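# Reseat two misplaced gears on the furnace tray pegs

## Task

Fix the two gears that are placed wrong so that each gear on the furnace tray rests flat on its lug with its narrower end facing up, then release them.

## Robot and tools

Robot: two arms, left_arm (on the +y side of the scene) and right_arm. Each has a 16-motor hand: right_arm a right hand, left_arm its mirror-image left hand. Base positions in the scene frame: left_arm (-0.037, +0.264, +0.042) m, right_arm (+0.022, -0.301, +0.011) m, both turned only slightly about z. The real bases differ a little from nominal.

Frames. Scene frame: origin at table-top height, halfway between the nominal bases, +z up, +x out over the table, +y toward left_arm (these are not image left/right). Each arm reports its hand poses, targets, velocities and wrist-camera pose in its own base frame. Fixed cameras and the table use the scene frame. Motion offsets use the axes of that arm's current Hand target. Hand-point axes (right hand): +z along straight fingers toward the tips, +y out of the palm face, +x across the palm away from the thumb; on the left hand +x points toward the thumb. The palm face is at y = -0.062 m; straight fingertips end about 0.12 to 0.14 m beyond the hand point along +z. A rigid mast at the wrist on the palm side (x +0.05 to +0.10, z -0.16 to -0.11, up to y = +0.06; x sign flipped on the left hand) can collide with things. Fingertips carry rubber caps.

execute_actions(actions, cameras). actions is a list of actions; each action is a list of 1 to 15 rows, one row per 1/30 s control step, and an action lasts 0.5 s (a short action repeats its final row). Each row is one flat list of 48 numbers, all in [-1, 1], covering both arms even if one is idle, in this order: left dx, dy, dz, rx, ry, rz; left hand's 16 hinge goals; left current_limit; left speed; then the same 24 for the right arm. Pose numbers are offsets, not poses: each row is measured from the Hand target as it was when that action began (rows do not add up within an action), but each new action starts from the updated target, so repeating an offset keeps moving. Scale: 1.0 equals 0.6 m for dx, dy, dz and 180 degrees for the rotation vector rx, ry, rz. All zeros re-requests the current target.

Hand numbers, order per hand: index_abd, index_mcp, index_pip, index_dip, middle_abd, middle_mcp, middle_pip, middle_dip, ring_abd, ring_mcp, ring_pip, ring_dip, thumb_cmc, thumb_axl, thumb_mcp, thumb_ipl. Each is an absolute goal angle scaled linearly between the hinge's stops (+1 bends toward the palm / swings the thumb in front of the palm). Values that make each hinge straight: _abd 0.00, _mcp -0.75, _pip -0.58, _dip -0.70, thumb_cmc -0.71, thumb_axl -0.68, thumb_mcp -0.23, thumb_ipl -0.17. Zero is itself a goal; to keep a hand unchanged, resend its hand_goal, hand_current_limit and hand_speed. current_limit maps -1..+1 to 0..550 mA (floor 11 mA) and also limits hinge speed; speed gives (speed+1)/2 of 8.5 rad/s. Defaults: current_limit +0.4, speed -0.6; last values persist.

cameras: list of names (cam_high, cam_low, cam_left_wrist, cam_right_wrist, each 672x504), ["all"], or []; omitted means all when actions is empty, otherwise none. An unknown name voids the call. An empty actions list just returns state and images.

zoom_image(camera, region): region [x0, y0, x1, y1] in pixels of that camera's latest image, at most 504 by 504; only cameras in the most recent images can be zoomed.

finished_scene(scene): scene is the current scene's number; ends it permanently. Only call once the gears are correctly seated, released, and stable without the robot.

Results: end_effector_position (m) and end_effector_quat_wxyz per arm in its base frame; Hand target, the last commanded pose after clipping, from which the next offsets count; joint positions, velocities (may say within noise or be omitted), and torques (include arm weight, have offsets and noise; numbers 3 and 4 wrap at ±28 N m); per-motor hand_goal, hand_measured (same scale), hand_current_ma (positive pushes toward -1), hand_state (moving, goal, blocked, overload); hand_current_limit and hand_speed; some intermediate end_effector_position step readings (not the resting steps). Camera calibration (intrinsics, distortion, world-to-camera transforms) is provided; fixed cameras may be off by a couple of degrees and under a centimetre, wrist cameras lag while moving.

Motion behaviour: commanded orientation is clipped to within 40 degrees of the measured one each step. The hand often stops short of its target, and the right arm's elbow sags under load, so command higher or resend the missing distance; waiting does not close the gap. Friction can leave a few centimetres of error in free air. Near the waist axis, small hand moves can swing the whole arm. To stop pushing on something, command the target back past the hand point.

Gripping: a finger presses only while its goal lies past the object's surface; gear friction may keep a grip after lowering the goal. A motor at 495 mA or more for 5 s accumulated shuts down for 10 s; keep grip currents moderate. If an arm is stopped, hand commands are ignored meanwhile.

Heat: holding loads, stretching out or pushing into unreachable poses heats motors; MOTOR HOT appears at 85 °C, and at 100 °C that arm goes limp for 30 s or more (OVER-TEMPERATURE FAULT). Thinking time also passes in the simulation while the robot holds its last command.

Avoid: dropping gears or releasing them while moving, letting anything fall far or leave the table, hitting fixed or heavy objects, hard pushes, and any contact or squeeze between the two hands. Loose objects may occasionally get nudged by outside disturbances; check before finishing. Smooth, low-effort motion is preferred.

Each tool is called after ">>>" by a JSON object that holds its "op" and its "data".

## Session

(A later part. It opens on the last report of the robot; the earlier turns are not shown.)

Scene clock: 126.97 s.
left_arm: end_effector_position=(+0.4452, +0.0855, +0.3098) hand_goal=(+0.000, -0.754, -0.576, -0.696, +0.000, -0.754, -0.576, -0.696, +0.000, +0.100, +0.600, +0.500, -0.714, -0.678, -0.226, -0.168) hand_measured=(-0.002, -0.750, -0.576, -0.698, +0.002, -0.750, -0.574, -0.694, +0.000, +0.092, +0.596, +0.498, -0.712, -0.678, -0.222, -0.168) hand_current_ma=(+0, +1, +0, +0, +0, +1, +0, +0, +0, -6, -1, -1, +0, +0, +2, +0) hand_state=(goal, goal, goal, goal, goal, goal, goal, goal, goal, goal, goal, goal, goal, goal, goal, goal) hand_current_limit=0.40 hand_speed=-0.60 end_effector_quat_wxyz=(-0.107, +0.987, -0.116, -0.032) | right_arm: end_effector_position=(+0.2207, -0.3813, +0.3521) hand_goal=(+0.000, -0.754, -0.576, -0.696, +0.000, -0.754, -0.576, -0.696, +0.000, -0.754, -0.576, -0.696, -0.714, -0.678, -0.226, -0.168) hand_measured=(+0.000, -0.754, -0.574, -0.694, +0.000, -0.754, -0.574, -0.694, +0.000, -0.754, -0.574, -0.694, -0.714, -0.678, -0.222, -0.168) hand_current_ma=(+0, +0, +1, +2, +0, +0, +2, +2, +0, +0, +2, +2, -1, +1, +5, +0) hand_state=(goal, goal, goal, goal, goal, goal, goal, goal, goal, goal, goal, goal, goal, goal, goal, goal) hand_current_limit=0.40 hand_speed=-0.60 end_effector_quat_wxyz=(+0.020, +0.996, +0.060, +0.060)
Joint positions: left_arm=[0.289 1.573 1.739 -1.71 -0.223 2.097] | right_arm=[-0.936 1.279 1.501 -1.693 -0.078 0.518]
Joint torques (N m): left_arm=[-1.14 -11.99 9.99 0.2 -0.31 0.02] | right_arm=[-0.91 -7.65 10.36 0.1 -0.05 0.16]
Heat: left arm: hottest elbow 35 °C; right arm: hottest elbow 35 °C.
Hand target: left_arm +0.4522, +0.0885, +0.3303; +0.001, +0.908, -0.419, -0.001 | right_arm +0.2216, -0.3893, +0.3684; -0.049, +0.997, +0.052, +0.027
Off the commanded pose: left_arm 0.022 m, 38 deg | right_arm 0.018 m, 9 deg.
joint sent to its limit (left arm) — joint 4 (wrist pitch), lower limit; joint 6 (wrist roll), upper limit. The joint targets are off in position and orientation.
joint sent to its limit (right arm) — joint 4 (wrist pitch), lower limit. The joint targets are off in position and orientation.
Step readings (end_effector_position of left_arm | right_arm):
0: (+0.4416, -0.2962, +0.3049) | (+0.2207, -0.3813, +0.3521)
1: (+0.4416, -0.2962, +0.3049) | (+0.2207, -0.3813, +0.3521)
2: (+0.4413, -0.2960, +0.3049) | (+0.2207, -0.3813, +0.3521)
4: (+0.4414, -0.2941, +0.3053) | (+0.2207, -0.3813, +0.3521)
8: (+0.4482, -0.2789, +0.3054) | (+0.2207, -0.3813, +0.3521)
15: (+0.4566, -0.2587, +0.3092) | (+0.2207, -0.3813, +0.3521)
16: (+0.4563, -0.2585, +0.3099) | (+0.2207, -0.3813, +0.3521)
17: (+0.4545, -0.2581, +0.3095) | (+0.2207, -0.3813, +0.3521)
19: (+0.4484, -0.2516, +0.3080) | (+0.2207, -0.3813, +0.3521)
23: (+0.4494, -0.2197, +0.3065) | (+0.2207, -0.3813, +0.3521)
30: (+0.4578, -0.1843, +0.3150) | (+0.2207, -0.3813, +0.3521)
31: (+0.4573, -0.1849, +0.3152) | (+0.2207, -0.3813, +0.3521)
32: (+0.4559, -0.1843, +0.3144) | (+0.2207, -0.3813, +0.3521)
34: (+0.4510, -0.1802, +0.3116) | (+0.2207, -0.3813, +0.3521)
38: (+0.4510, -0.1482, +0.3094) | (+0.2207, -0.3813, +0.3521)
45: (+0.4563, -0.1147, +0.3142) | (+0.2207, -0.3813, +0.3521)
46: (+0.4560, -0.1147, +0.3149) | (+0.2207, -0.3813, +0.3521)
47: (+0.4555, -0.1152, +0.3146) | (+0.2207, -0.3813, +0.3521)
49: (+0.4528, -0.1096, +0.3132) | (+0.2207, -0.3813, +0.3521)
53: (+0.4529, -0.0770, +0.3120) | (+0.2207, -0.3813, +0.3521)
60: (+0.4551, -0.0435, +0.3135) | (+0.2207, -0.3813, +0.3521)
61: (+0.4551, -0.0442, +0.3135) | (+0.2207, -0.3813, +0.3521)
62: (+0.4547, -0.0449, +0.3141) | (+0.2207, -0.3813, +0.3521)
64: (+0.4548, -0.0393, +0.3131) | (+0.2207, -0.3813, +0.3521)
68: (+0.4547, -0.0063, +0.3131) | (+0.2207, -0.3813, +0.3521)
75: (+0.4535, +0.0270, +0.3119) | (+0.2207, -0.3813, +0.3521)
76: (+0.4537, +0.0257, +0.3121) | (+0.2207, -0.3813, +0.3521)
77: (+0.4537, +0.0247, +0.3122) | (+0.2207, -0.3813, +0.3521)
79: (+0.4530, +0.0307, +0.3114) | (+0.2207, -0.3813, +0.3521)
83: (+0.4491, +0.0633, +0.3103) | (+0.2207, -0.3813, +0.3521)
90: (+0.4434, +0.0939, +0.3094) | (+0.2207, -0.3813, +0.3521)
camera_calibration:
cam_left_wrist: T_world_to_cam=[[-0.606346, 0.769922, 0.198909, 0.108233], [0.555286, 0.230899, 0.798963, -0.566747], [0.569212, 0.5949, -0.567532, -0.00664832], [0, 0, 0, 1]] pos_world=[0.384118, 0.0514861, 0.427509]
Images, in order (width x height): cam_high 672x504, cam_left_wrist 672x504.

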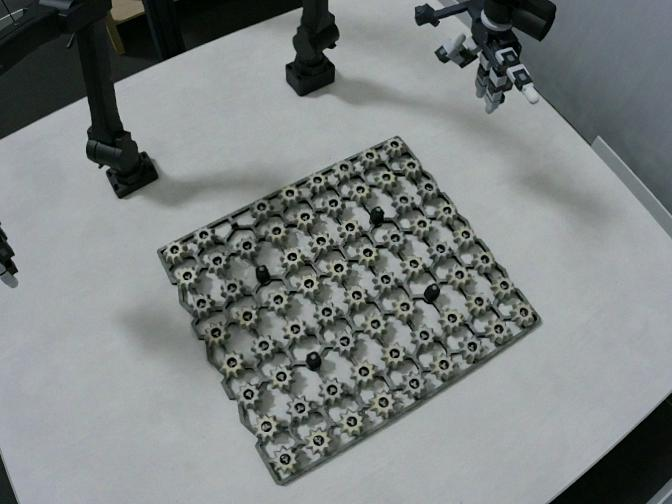

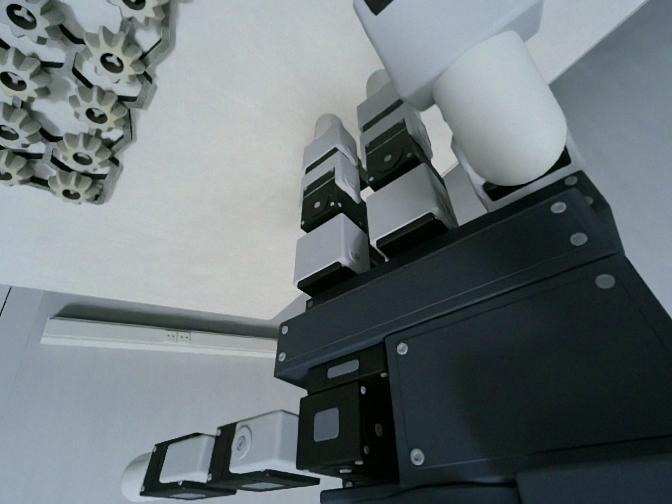

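>>> {"op": "execute_actions", "data": {"actions": [[[0,0,0,0,0,-0.2,-0.1,-0.754,-0.576,-0.696,0,0.1,0.6,0.5,0.1,-0.754,-0.576,-0.696,-0.714,-0.678,-0.226,-0.168,0.4,-0.5,0,0,0,0,0,0,0,-0.754,-0.576,-0.696,0,-0.754,-0.576,-0.696,0,-0.754,-0.576,-0.696,-0.714,-0.678,-0.226,-0.168,0.4,-0.6]],[[0.0142,0.0374,0.006,0,0,-0.1,-0.1,-0.754,-0.576,-0.696,0,0.1,0.6,0.5,0.1,-0.754,-0.576,-0.696,-0.714,-0.678,-0.226,-0.168,0.4,-0.5,0,0,0,0,0,0,0,-0.754,-0.576,-0.696,0,-0.754,-0.576,-0.696,0,-0.754,-0.576,-0.696,-0.714,-0.678,-0.226,-0.168,0.4,-0.6]],[[0.002,0.04,0.006,0,0,-0.1,-0.1,-0.754,-0.576,-0.696,0,0.1,0.6,0.5,0.1,-0.754,-0.576,-0.696,-0.714,-0.678,-0.226,-0.168,0.4,-0.5,0,0,0,0,0,0,0,-0.754,-0.576,-0.696,0,-0.754,-0.576,-0.696,0,-0.754,-0.576,-0.696,-0.714,-0.678,-0.226,-0.168,0.4,-0.6]],[[-0.0105,0.0386,0.006,0,0,-0.1,-0.1,-0.754,-0.576,-0.696,0,0.1,0.6,0.5,0.1,-0.754,-0.576,-0.696,-0.714,-0.678,-0.226,-0.168,0.4,-0.5,0,0,0,0,0,0,0,-0.754,-0.576,-0.696,0,-0.754,-0.576,-0.696,0,-0.754,-0.576,-0.696,-0.714,-0.678,-0.226,-0.168,0.4,-0.6]],[[-0.0219,0.0335,0.006,0,0,-0.1,-0.1,-0.754,-0.576,-0.696,0,0.1,0.6,0.5,0.1,-0.754,-0.576,-0.696,-0.714,-0.678,-0.226,-0.168,0.4,-0.5,0,0,0,0,0,0,0,-0.754,-0.576,-0.696,0,-0.754,-0.576,-0.696,0,-0.754,-0.576,-0.696,-0.714,-0.678,-0.226,-0.168,0.4,-0.6]],[[-0.0312,0.0251,0.006,0,0,-0.1,-0.1,-0.754,-0.576,-0.696,0,0.1,0.6,0.5,0.1,-0.754,-0.576,-0.696,-0.714,-0.678,-0.226,-0.168,0.4,-0.5,0,0,0,0,0,0,0,-0.754,-0.576,-0.696,0,-0.754,-0.576,-0.696,0,-0.754,-0.576,-0.696,-0.714,-0.678,-0.226,-0.168,0.4,-0.6]],[[-0.0374,0.0142,0.006,0,0,-0.1,-0.1,-0.754,-0.576,-0.696,0,0.1,0.6,0.5,0.1,-0.754,-0.576,-0.696,-0.714,-0.678,-0.226,-0.168,0.4,-0.5,0,0,0,0,0,0,0,-0.754,-0.576,-0.696,0,-0.754,-0.576,-0.696,0,-0.754,-0.576,-0.696,-0.714,-0.678,-0.226,-0.168,0.4,-0.6]],[[-0.04,0.002,0.006,0,0,-0.1,-0.1,-0.754,-0.576,-0.696,0,0.1,0.6,0.5,0.1,-0.754,-0.576,-0.696,-0.714,-0.678,-0.226,-0.168,0.4,-0.5,0,0,0,0,0,0,0,-0.754,-0.576,-0.696,0,-0.754,-0.576,-0.696,0,-0.754,-0.576,-0.696,-0.714,-0.678,-0.226,-0.168,0.4,-0.6]],[[-0.0386,-0.0105,0.006,0,0,-0.1,-0.1,-0.754,-0.576,-0.696,0,0.1,0.6,0.5,0.1,-0.754,-0.576,-0.696,-0.714,-0.678,-0.226,-0.168,0.4,-0.5,0,0,0,0,0,0,0,-0.754,-0.576,-0.696,0,-0.754,-0.576,-0.696,0,-0.754,-0.576,-0.696,-0.714,-0.678,-0.226,-0.168,0.4,-0.6]]], "cameras": ["cam_left_wrist", "cam_high"]}}

Scene clock: 133.83 s.
left_arm: end_effector_position=(+0.4645, -0.0999, +0.2749) hand_goal=(-0.100, -0.754, -0.576, -0.696, +0.000, +0.100, +0.600, +0.500, +0.100, -0.754, -0.576, -0.696, -0.714, -0.678, -0.226, -0.168) hand_measured=(-0.100, -0.752, -0.576, -0.698, +0.002, +0.084, +0.596, +0.498, +0.098, -0.752, -0.574, -0.694, -0.714, -0.678, -0.222, -0.168) hand_current_ma=(+0, +0, +0, +0, +0, -16, -2, -1, +0, +0, +0, +1, +0, +0, +3, +0) hand_state=(goal, goal, goal, goal, goal, goal, goal, goal, goal, goal, goal, goal, goal, goal, goal, goal) hand_current_limit=0.40 hand_speed=-0.50 end_effector_quat_wxyz=(-0.031, +0.426, +0.904, -0.008) | right_arm: end_effector_position=(+0.2207, -0.3813, +0.3521) hand_goal=(+0.000, -0.754, -0.576, -0.696, +0.000, -0.754, -0.576, -0.696, +0.000, -0.754, -0.576, -0.696, -0.714, -0.678, -0.226, -0.168) hand_measured=(+0.000, -0.754, -0.574, -0.694, +0.000, -0.754, -0.574, -0.694, +0.000, -0.754, -0.574, -0.694, -0.714, -0.678, -0.222, -0.168) hand_current_ma=(+0, +0, +1, +2, +0, +0, +2, +2, +0, +0, +2, +2, -1, +1, +5, +0) hand_state=(goal, goal, goal, goal, goal, goal, goal, goal, goal, goal, goal, goal, goal, goal, goal, goal) hand_current_limit=0.40 hand_speed=-0.60 end_effector_quat_wxyz=(+0.020, +0.996, +0.060, +0.060)
Joint positions: left_arm=[-0.388 1.55 1.586 -1.67 0.012 -1.077] | right_arm=[-0.936 1.279 1.501 -1.693 -0.078 0.518]
Joint torques (N m): left_arm=[-0.15 -11.69 10.62 0.09 -0.4 -0.15] | right_arm=[-0.85 -7.65 10.33 0.1 -0.04 0.15]
Heat: left arm: hottest elbow 35 °C; right arm: hottest elbow 35 °C.
Hand target: left_arm +0.4766, -0.1021, +0.3016; -0.001, +0.419, +0.908, -0.001 | right_arm +0.2216, -0.3893, +0.3684; -0.049, +0.997, +0.052, +0.027
Off the commanded pose: left_arm 0.029 m, 4 deg | right_arm 0.018 m, 9 deg.
joint sent to its limit (right arm) — joint 4 (wrist pitch), lower limit. The joint targets are off in position and orientation.
Step readings (end_effector_position of left_arm | right_arm):
0: (+0.4452, +0.0855, +0.3098) | (+0.2207, -0.3813, +0.3521)
1: (+0.4453, +0.0852, +0.3098) | (+0.2207, -0.3813, +0.3521)
2: (+0.4463, +0.0820, +0.3108) | (+0.2207, -0.3813, +0.3521)
4: (+0.4502, +0.0714, +0.3163) | (+0.2207, -0.3813, +0.3521)
8: (+0.4511, +0.0770, +0.3209) | (+0.2207, -0.3813, +0.3521)
15: (+0.4488, +0.0923, +0.3213) | (+0.2207, -0.3813, +0.3521)
16: (+0.4490, +0.0918, +0.3215) | (+0.2207, -0.3813, +0.3521)
17: (+0.4497, +0.0903, +0.3208) | (+0.2207, -0.3813, +0.3521)
19: (+0.4497, +0.0863, +0.3175) | (+0.2207, -0.3813, +0.3521)
23: (+0.4488, +0.0765, +0.3078) | (+0.2207, -0.3813, +0.3521)
30: (+0.4542, +0.0663, +0.3085) | (+0.2207, -0.3813, +0.3521)
31: (+0.4547, +0.0662, +0.3087) | (+0.2207, -0.3813, +0.3521)
32: (+0.4554, +0.0654, +0.3085) | (+0.2207, -0.3813, +0.3521)
34: (+0.4549, +0.0633, +0.3055) | (+0.2207, -0.3813, +0.3521)
38: (+0.4490, +0.0525, +0.3038) | (+0.2207, -0.3813, +0.3521)
45: (+0.4556, +0.0384, +0.3107) | (+0.2207, -0.3813, +0.3521)
46: (+0.4560, +0.0381, +0.3107) | (+0.2207, -0.3813, +0.3521)
47: (+0.4572, +0.0393, +0.3094) | (+0.2207, -0.3813, +0.3521)
49: (+0.4567, +0.0390, +0.3041) | (+0.2207, -0.3813, +0.3521)
53: (+0.4530, +0.0252, +0.2990) | (+0.2207, -0.3813, +0.3521)
60: (+0.4581, +0.0107, +0.3060) | (+0.2207, -0.3813, +0.3521)
61: (+0.4585, +0.0124, +0.3063) | (+0.2207, -0.3813, +0.3521)
62: (+0.4595, +0.0146, +0.3056) | (+0.2207, -0.3813, +0.3521)
64: (+0.4595, +0.0149, +0.3016) | (+0.2207, -0.3813, +0.3521)
68: (+0.4568, -0.0017, +0.2970) | (+0.2207, -0.3813, +0.3521)
75: (+0.4597, -0.0158, +0.3000) | (+0.2207, -0.3813, +0.3521)
76: (+0.4602, -0.0141, +0.2998) | (+0.2207, -0.3813, +0.3521)
77: (+0.4610, -0.0104, +0.2995) | (+0.2207, -0.3813, +0.3521)
79: (+0.4614, -0.0088, +0.2980) | (+0.2207, -0.3813, +0.3521)
83: (+0.4603, -0.0281, +0.2950) | (+0.2207, -0.3813, +0.3521)
90: (+0.4602, -0.0401, +0.2948) | (+0.2207, -0.3813, +0.3521)
91: (+0.4603, -0.0382, +0.2948) | (+0.2207, -0.3813, +0.3521)
92: (+0.4604, -0.0353, +0.2948) | (+0.2207, -0.3813, +0.3521)
94: (+0.4604, -0.0336, +0.2949) | (+0.2207, -0.3813, +0.3521)
98: (+0.4579, -0.0525, +0.2938) | (+0.2207, -0.3813, +0.3521)
105: (+0.4559, -0.0621, +0.2868) | (+0.2207, -0.3813, +0.3521)
106: (+0.4562, -0.0600, +0.2856) | (+0.2207, -0.3813, +0.3521)
107: (+0.4563, -0.0580, +0.2843) | (+0.2207, -0.3813, +0.3521)
109: (+0.4566, -0.0554, +0.2829) | (+0.2207, -0.3813, +0.3521)
113: (+0.4581, -0.0731, +0.2774) | (+0.2207, -0.3813, +0.3521)
120: (+0.4579, -0.0826, +0.2737) | (+0.2207, -0.3813, +0.3521)
121: (+0.4582, -0.0817, +0.2745) | (+0.2207, -0.3813, +0.3521)
122: (+0.4582, -0.0796, +0.2750) | (+0.2207, -0.3813, +0.3521)
124: (+0.4607, -0.0778, +0.2785) | (+0.2207, -0.3813, +0.3521)
128: (+0.4661, -0.0931, +0.2801) | (+0.2207, -0.3813, +0.3521)
135: (+0.4644, -0.1051, +0.2708) | (+0.2207, -0.3813, +0.3521)
camera_calibration:
cam_left_wrist: T_world_to_cam=[[0.00909257, -0.999892, -0.011528, -0.135264], [-0.613332, -0.0146819, 0.789689, 0.0139629], [-0.789773, -0.000109789, -0.613399, 0.657333], [0, 0, 0, 1]] pos_world=[0.528938, -0.134972, 0.390622]
Images, in order (width x height): cam_high 672x504, cam_left_wrist 672x504.

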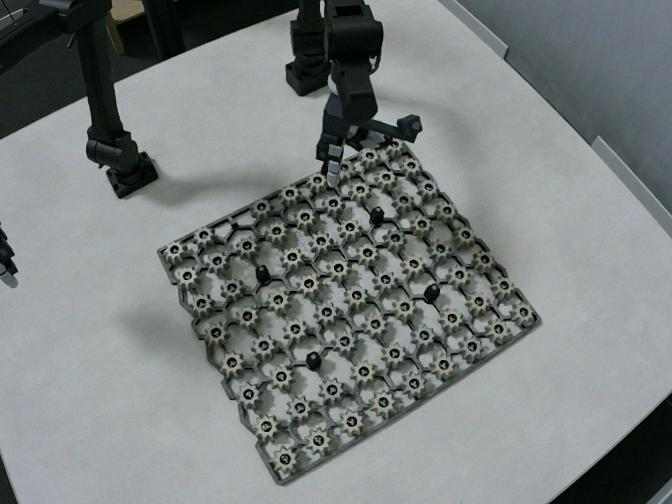

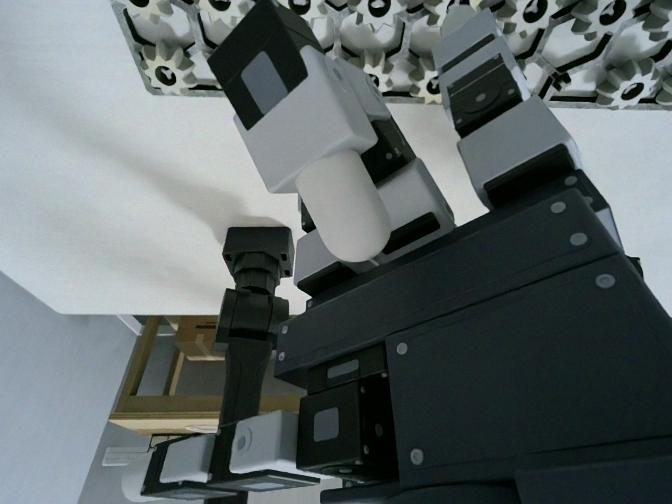

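>>> {"op": "execute_actions", "data": {"actions": [[[-0.038,-0.0324,0,0,0,0,-0.1,-0.754,-0.576,-0.696,0,-0.754,-0.576,-0.696,0.1,-0.754,-0.576,-0.696,-0.714,-0.678,-0.226,-0.168,0.4,-0.2,0,0,0,0,0,0,0,-0.754,-0.576,-0.696,0,-0.754,-0.576,-0.696,0,-0.754,-0.576,-0.696,-0.714,-0.678,-0.226,-0.168,0.4,-0.6]],[[0,0,0,0,0,0,-0.1,-0.754,-0.576,-0.696,0,-0.754,-0.576,-0.696,0.1,-0.754,-0.576,-0.696,-0.714,-0.678,-0.226,-0.168,0.4,-0.2,0,0,0,0,0,0,0,-0.754,-0.576,-0.696,0,-0.754,-0.576,-0.696,0,-0.754,-0.576,-0.696,-0.714,-0.678,-0.226,-0.168,0.4,-0.6]]], "cameras": ["cam_left_wrist"]}}

>>> {"op": "zoom_image", "data": {"camera": "cam_left_wrist", "region": [150, 0, 330, 130]}}

Scene clock: 135.47 s.
left_arm: end_effector_position=(+0.4654, -0.1302, +0.2763) hand_goal=(-0.100, -0.754, -0.576, -0.696, +0.000, -0.754, -0.576, -0.696, +0.100, -0.754, -0.576, -0.696, -0.714, -0.678, -0.226, -0.168) hand_measured=(-0.100, -0.752, -0.576, -0.698, +0.002, -0.752, -0.572, -0.694, +0.098, -0.754, -0.574, -0.694, -0.714, -0.678, -0.222, -0.168) hand_current_ma=(+0, +0, +0, +0, +0, +1, +1, +1, +0, +0, +0, +1, +0, +0, +3, +0) hand_state=(goal, goal, goal, goal, goal, goal, goal, goal, goal, goal, goal, goal, goal, goal, goal, goal) hand_current_limit=0.40 hand_speed=-0.20 end_effector_quat_wxyz=(-0.030, +0.426, +0.904, -0.004) | right_arm: end_effector_position=(+0.2207, -0.3813, +0.3521) hand_goal=(+0.000, -0.754, -0.576, -0.696, +0.000, -0.754, -0.576, -0.696, +0.000, -0.754, -0.576, -0.696, -0.714, -0.678, -0.226, -0.168) hand_measured=(+0.000, -0.754, -0.574, -0.694, +0.000, -0.754, -0.574, -0.694, +0.000, -0.754, -0.574, -0.694, -0.714, -0.678, -0.222, -0.168) hand_current_ma=(+0, +0, +1, +2, +0, +0, +2, +2, +0, +0, +2, +2, -1, +1, +5, +0) hand_state=(goal, goal, goal, goal, goal, goal, goal, goal, goal, goal, goal, goal, goal, goal, goal, goal) hand_current_limit=0.40 hand_speed=-0.60 end_effector_quat_wxyz=(+0.020, +0.996, +0.060, +0.060)
Joint positions: left_arm=[-0.449 1.582 1.625 -1.673 0.009 -1.139] | right_arm=[-0.936 1.279 1.501 -1.693 -0.078 0.518]
Joint torques (N m): left_arm=[-0.38 -11.69 10.69 -0.12 -0.37 -0.17] | right_arm=[-0.97 -7.53 10.35 0.12 -0.05 0.16]
Heat: left arm: hottest elbow 35 °C; right arm: hottest elbow 35 °C.
Hand target: left_arm +0.4766, -0.1320, +0.3016; -0.001, +0.419, +0.908, -0.001 | right_arm +0.2216, -0.3893, +0.3684; -0.049, +0.997, +0.052, +0.027
Off the commanded pose: left_arm 0.028 m, 4 deg | right_arm 0.018 m, 9 deg.
joint sent to its limit (right arm) — joint 4 (wrist pitch), lower limit. The joint targets are off in position and orientation.
Step readings (end_effector_position of left_arm | right_arm):
0: (+0.4645, -0.0999, +0.2749) | (+0.2207, -0.3813, +0.3521)
1: (+0.4644, -0.0998, +0.2749) | (+0.2207, -0.3813, +0.3521)
2: (+0.4647, -0.0999, +0.2749) | (+0.2207, -0.3813, +0.3521)
4: (+0.4669, -0.1014, +0.2777) | (+0.2207, -0.3813, +0.3521)
8: (+0.4681, -0.1166, +0.2788) | (+0.2207, -0.3813, +0.3521)
15: (+0.4648, -0.1317, +0.2751) | (+0.2207, -0.3813, +0.3521)
16: (+0.4647, -0.1316, +0.2751) | (+0.2207, -0.3813, +0.3521)
17: (+0.4649, -0.1309, +0.2751) | (+0.2207, -0.3813, +0.3521)
19: (+0.4651, -0.1309, +0.2757) | (+0.2207, -0.3813, +0.3521)
23: (+0.4655, -0.1303, +0.2763) | (+0.2207, -0.3813, +0.3521)
30: (+0.4654, -0.1302, +0.2763) | (+0.2207, -0.3813, +0.3521)
camera_calibration:
cam_left_wrist: T_world_to_cam=[[0.00891768, -0.999831, -0.0160736, -0.164254], [-0.618308, -0.0181464, 0.785726, 0.0159319], [-0.785885, 0.00293161, -0.618366, 0.658783], [0, 0, 0, 1]] pos_world=[0.529043, -0.165868, 0.39221]
Images, in order (width x height): cam_left_wrist 672x504.

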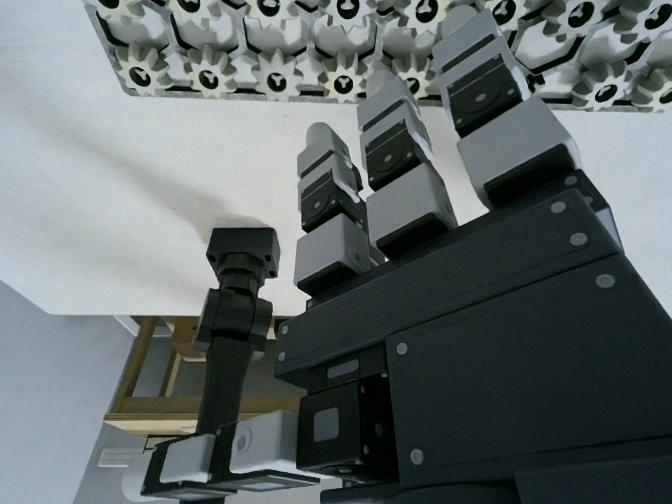

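Scaled by 2.800 from the camera's 672x504 image, which has a finer 960x720 frame.

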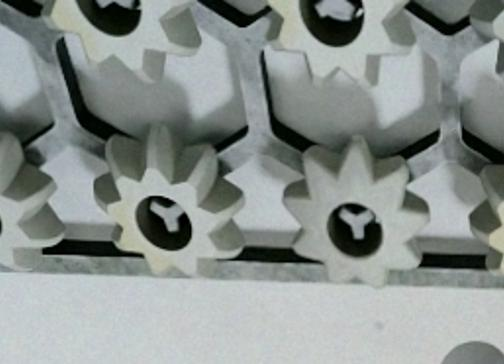

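>>> {"op": "zoom_image", "data": {"camera": "cam_left_wrist", "region": [246, 42, 310, 106]}}

Scaled by 7.875 from the camera's 672x504 image, which has a finer 960x720 frame.

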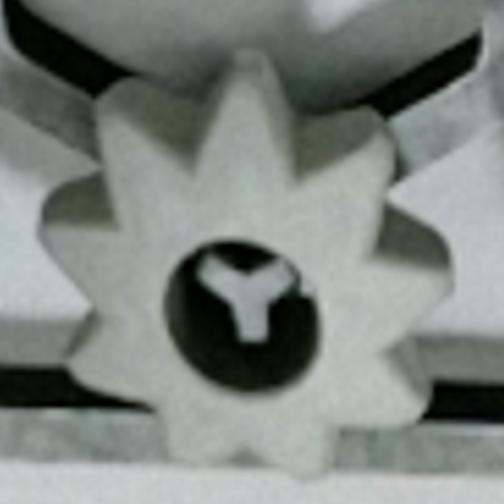

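>>> {"op": "execute_actions", "data": {"actions": [[[0.045,0,0.02,0,0,-0.0035,-0.1,-0.754,-0.576,-0.696,0,-0.1,0.4,0.4,0.1,-0.754,-0.576,-0.696,-0.714,-0.678,-0.226,-0.168,0.4,-0.3,0,0,0,0,0,0,0,-0.754,-0.576,-0.696,0,-0.754,-0.576,-0.696,0,-0.754,-0.576,-0.696,-0.714,-0.678,-0.226,-0.168,0.4,-0.6]],[[0.06,0.001,0.035,0,0,-0.0035,-0.1,-0.754,-0.576,-0.696,0,0.1,0.6,0.5,0.1,-0.754,-0.576,-0.696,-0.714,-0.678,-0.226,-0.168,0.4,-0.3,0,0,0,0,0,0,0,-0.754,-0.576,-0.696,0,-0.754,-0.576,-0.696,0,-0.754,-0.576,-0.696,-0.714,-0.678,-0.226,-0.168,0.4,-0.6]],[[0.065,0.001,0.035,0,0,-0.0035,-0.1,-0.754,-0.576,-0.696,0,0.1,0.6,0.5,0.1,-0.754,-0.576,-0.696,-0.714,-0.678,-0.226,-0.168,0.4,-0.3,0,0,0,0,0,0,0,-0.754,-0.576,-0.696,0,-0.754,-0.576,-0.696,0,-0.754,-0.576,-0.696,-0.714,-0.678,-0.226,-0.168,0.4,-0.6]],[[0.052,0.002,0.035,0,0,-0.0035,-0.1,-0.754,-0.576,-0.696,0,0.1,0.6,0.5,0.1,-0.754,-0.576,-0.696,-0.714,-0.678,-0.226,-0.168,0.4,-0.3,0,0,0,0,0,0,0,-0.754,-0.576,-0.696,0,-0.754,-0.576,-0.696,0,-0.754,-0.576,-0.696,-0.714,-0.678,-0.226,-0.168,0.4,-0.6]]], "cameras": ["cam_left_wrist", "cam_high"]}}

>>> {"op": "zoom_image", "data": {"camera": "cam_left_wrist", "region": [180, 0, 480, 200]}}

Scene clock: 139.63 s.
left_arm: end_effector_position=(+0.3828, -0.0295, +0.2132) hand_goal=(-0.100, -0.754, -0.576, -0.696, +0.000, +0.100, +0.600, +0.500, +0.100, -0.754, -0.576, -0.696, -0.714, -0.678, -0.226, -0.168) hand_measured=(-0.098, -0.752, -0.576, -0.698, +0.002, +0.084, +0.594, +0.498, +0.100, -0.752, -0.574, -0.694, -0.714, -0.678, -0.222, -0.168) hand_current_ma=(+0, +0, +0, +0, +0, -16, -3, -1, +0, +0, +0, +1, +0, +0, +3, +0) hand_state=(goal, goal, goal, goal, goal, goal, goal, goal, goal, goal, goal, goal, goal, goal, goal, goal) hand_current_limit=0.40 hand_speed=-0.30 end_effector_quat_wxyz=(-0.027, +0.392, +0.920, -0.006) | right_arm: end_effector_position=(+0.2207, -0.3813, +0.3521) hand_goal=(+0.000, -0.754, -0.576, -0.696, +0.000, -0.754, -0.576, -0.696, +0.000, -0.754, -0.576, -0.696, -0.714, -0.678, -0.226, -0.168) hand_measured=(+0.000, -0.754, -0.574, -0.694, +0.000, -0.754, -0.574, -0.694, +0.000, -0.754, -0.574, -0.694, -0.714, -0.678, -0.222, -0.168) hand_current_ma=(+0, +0, +1, +2, +0, +0, +2, +2, +0, +0, +2, +2, -1, +1, +5, +0) hand_state=(goal, goal, goal, goal, goal, goal, goal, goal, goal, goal, goal, goal, goal, goal, goal, goal) hand_current_limit=0.40 hand_speed=-0.60 end_effector_quat_wxyz=(+0.020, +0.996, +0.060, +0.060)
Joint positions: left_arm=[-0.297 1.306 1.17 -1.489 0.006 -1.062] | right_arm=[-0.936 1.279 1.501 -1.693 -0.078 0.518]
Joint torques (N m): left_arm=[0.09 -9.29 7.23 0.69 -0.3 0.04] | right_arm=[-0.91 -7.59 10.32 0.1 -0.05 0.16]
Heat: left arm: hottest elbow 35 °C; right arm: hottest elbow 35 °C.
Hand target: left_arm +0.3901, -0.0307, +0.2267; -0.001, +0.399, +0.917, -0.001 | right_arm +0.2216, -0.3893, +0.3684; -0.049, +0.997, +0.052, +0.027
Off the commanded pose: left_arm 0.015 m, 3 deg | right_arm 0.018 m, 9 deg.
joint sent to its limit (right arm) — joint 4 (wrist pitch), lower limit. The joint targets are off in position and orientation.
Step readings (end_effector_position of left_arm | right_arm):
0: (+0.4654, -0.1302, +0.2763) | (+0.2207, -0.3813, +0.3521)
1: (+0.4654, -0.1302, +0.2763) | (+0.2207, -0.3813, +0.3521)
2: (+0.4654, -0.1302, +0.2763) | (+0.2207, -0.3813, +0.3521)
4: (+0.4643, -0.1297, +0.2749) | (+0.2207, -0.3813, +0.3521)
8: (+0.4566, -0.1220, +0.2710) | (+0.2207, -0.3813, +0.3521)
15: (+0.4557, -0.1119, +0.2738) | (+0.2207, -0.3813, +0.3521)
16: (+0.4553, -0.1110, +0.2739) | (+0.2207, -0.3813, +0.3521)
17: (+0.4551, -0.1109, +0.2719) | (+0.2207, -0.3813, +0.3521)
19: (+0.4499, -0.1078, +0.2636) | (+0.2207, -0.3813, +0.3521)
23: (+0.4299, -0.0931, +0.2515) | (+0.2207, -0.3813, +0.3521)
30: (+0.4299, -0.0825, +0.2538) | (+0.2207, -0.3813, +0.3521)
31: (+0.4298, -0.0824, +0.2538) | (+0.2207, -0.3813, +0.3521)
32: (+0.4300, -0.0826, +0.2522) | (+0.2207, -0.3813, +0.3521)
34: (+0.4253, -0.0803, +0.2450) | (+0.2207, -0.3813, +0.3521)
38: (+0.4034, -0.0629, +0.2328) | (+0.2207, -0.3813, +0.3521)
45: (+0.4033, -0.0523, +0.2339) | (+0.2207, -0.3813, +0.3521)
46: (+0.4038, -0.0525, +0.2339) | (+0.2207, -0.3813, +0.3521)
47: (+0.4033, -0.0524, +0.2327) | (+0.2207, -0.3813, +0.3521)
49: (+0.4003, -0.0510, +0.2256) | (+0.2207, -0.3813, +0.3521)
53: (+0.3829, -0.0377, +0.2135) | (+0.2207, -0.3813, +0.3521)
60: (+0.3826, -0.0288, +0.2132) | (+0.2207, -0.3813, +0.3521)
camera_calibration:
cam_left_wrist: T_world_to_cam=[[0.083982, -0.996385, -0.0128381, -0.0931808], [-0.61873, -0.0622412, 0.783134, 0.0156478], [-0.781102, -0.0578258, -0.62172, 0.551608], [0, 0, 0, 1]] pos_world=[0.448369, -0.0599728, 0.329495]
Images, in order (width x height): cam_high 672x504, cam_left_wrist 672x504.

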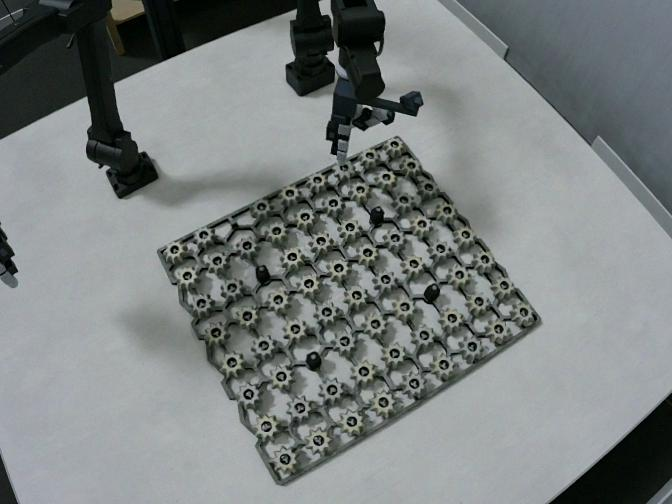

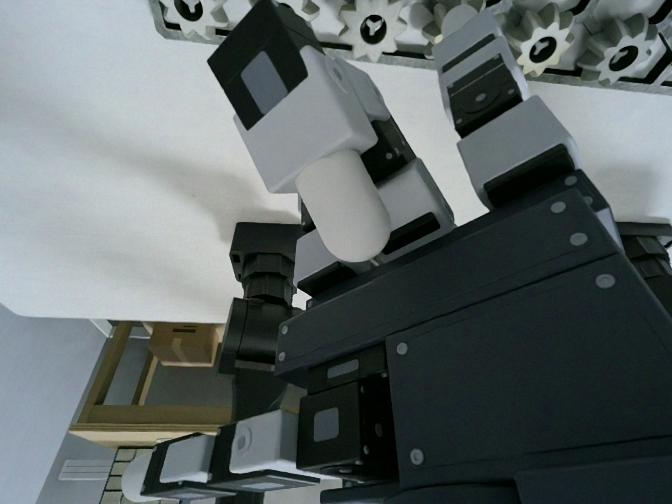

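Scaled by 1.680 from the camera's 672x504 image, which has a finer 960x720 frame.

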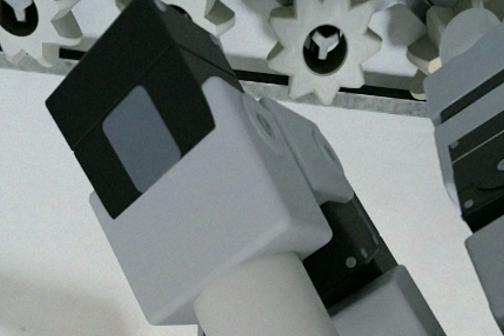

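>>> {"op": "execute_actions", "data": {"actions": [], "cameras": ["cam_left_wrist","cam_high"]}}

>>> {"op": "zoom_image", "data": {"camera": "cam_left_wrist", "region": [240, 0, 540, 200]}}

Scene clock: 140.40 s.
left_arm: end_effector_position=(+0.3828, -0.0295, +0.2132) hand_goal=(-0.100, -0.754, -0.576, -0.696, +0.000, +0.100, +0.600, +0.500, +0.100, -0.754, -0.576, -0.696, -0.714, -0.678, -0.226, -0.168) hand_measured=(-0.098, -0.752, -0.576, -0.698, +0.002, +0.084, +0.594, +0.498, +0.100, -0.752, -0.574, -0.694, -0.714, -0.678, -0.222, -0.168) hand_current_ma=(+0, +0, +0, +0, +0, -16, -3, -1, +0, +0, +0, +1, +0, +0, +3, +0) hand_state=(goal, goal, goal, goal, goal, goal, goal, goal, goal, goal, goal, goal, goal, goal, goal, goal) hand_current_limit=0.40 hand_speed=-0.30 end_effector_quat_wxyz=(-0.027, +0.392, +0.920, -0.006) | right_arm: end_effector_position=(+0.2207, -0.3813, +0.3521) hand_goal=(+0.000, -0.754, -0.576, -0.696, +0.000, -0.754, -0.576, -0.696, +0.000, -0.754, -0.576, -0.696, -0.714, -0.678, -0.226, -0.168) hand_measured=(+0.000, -0.754, -0.574, -0.694, +0.000, -0.754, -0.574, -0.694, +0.000, -0.754, -0.574, -0.694, -0.714, -0.678, -0.222, -0.168) hand_current_ma=(+0, +0, +1, +2, +0, +0, +2, +2, +0, +0, +2, +2, -1, +1, +5, +0) hand_state=(goal, goal, goal, goal, goal, goal, goal, goal, goal, goal, goal, goal, goal, goal, goal, goal) hand_current_limit=0.40 hand_speed=-0.60 end_effector_quat_wxyz=(+0.020, +0.996, +0.060, +0.060)
Joint positions: left_arm=[-0.297 1.306 1.17 -1.489 0.006 -1.062] | right_arm=[-0.936 1.279 1.501 -1.693 -0.078 0.518]
Joint velocities: within noise
Joint torques (N m): left_arm=[0.09 -9.47 7.27 0.73 -0.31 0.02] | right_arm=[-0.85 -7.59 10.33 0.12 -0.05 0.16]
Heat: left arm: hottest elbow 35 °C; right arm: hottest elbow 35 °C.
Hand target: left_arm +0.3901, -0.0307, +0.2267; -0.001, +0.399, +0.917, -0.001 | right_arm +0.2216, -0.3893, +0.3684; -0.049, +0.997, +0.052, +0.027
Off the commanded pose: left_arm 0.015 m, 3 deg | right_arm 0.018 m, 9 deg.
camera_calibration:
cam_left_wrist: T_world_to_cam=[[0.083982, -0.996385, -0.0128381, -0.0931808], [-0.61873, -0.0622412, 0.783134, 0.0156478], [-0.781102, -0.0578258, -0.62172, 0.551608], [0, 0, 0, 1]] pos_world=[0.448369, -0.0599728, 0.329495]
Images, in order (width x height): cam_high 672x504, cam_left_wrist 672x504.

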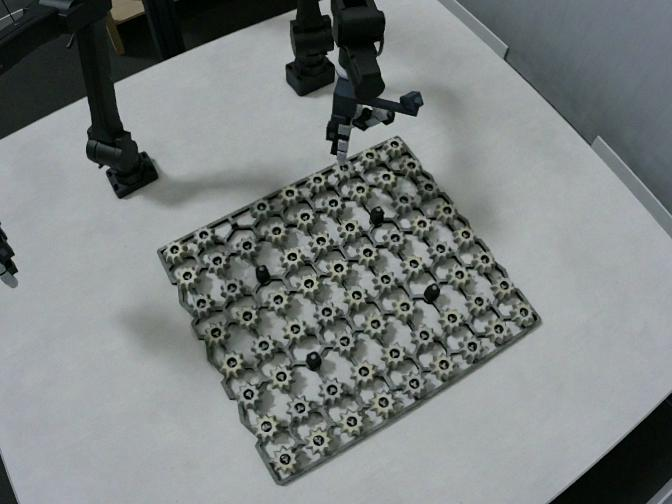

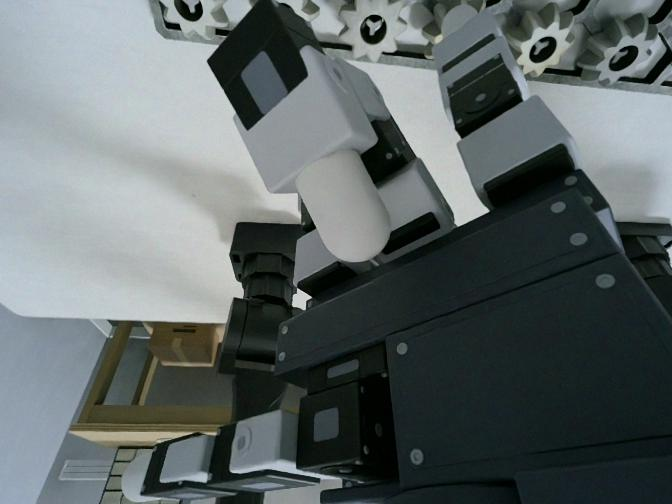

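Scaled by 1.680 from the camera's 672x504 image, which has a finer 960x720 frame.

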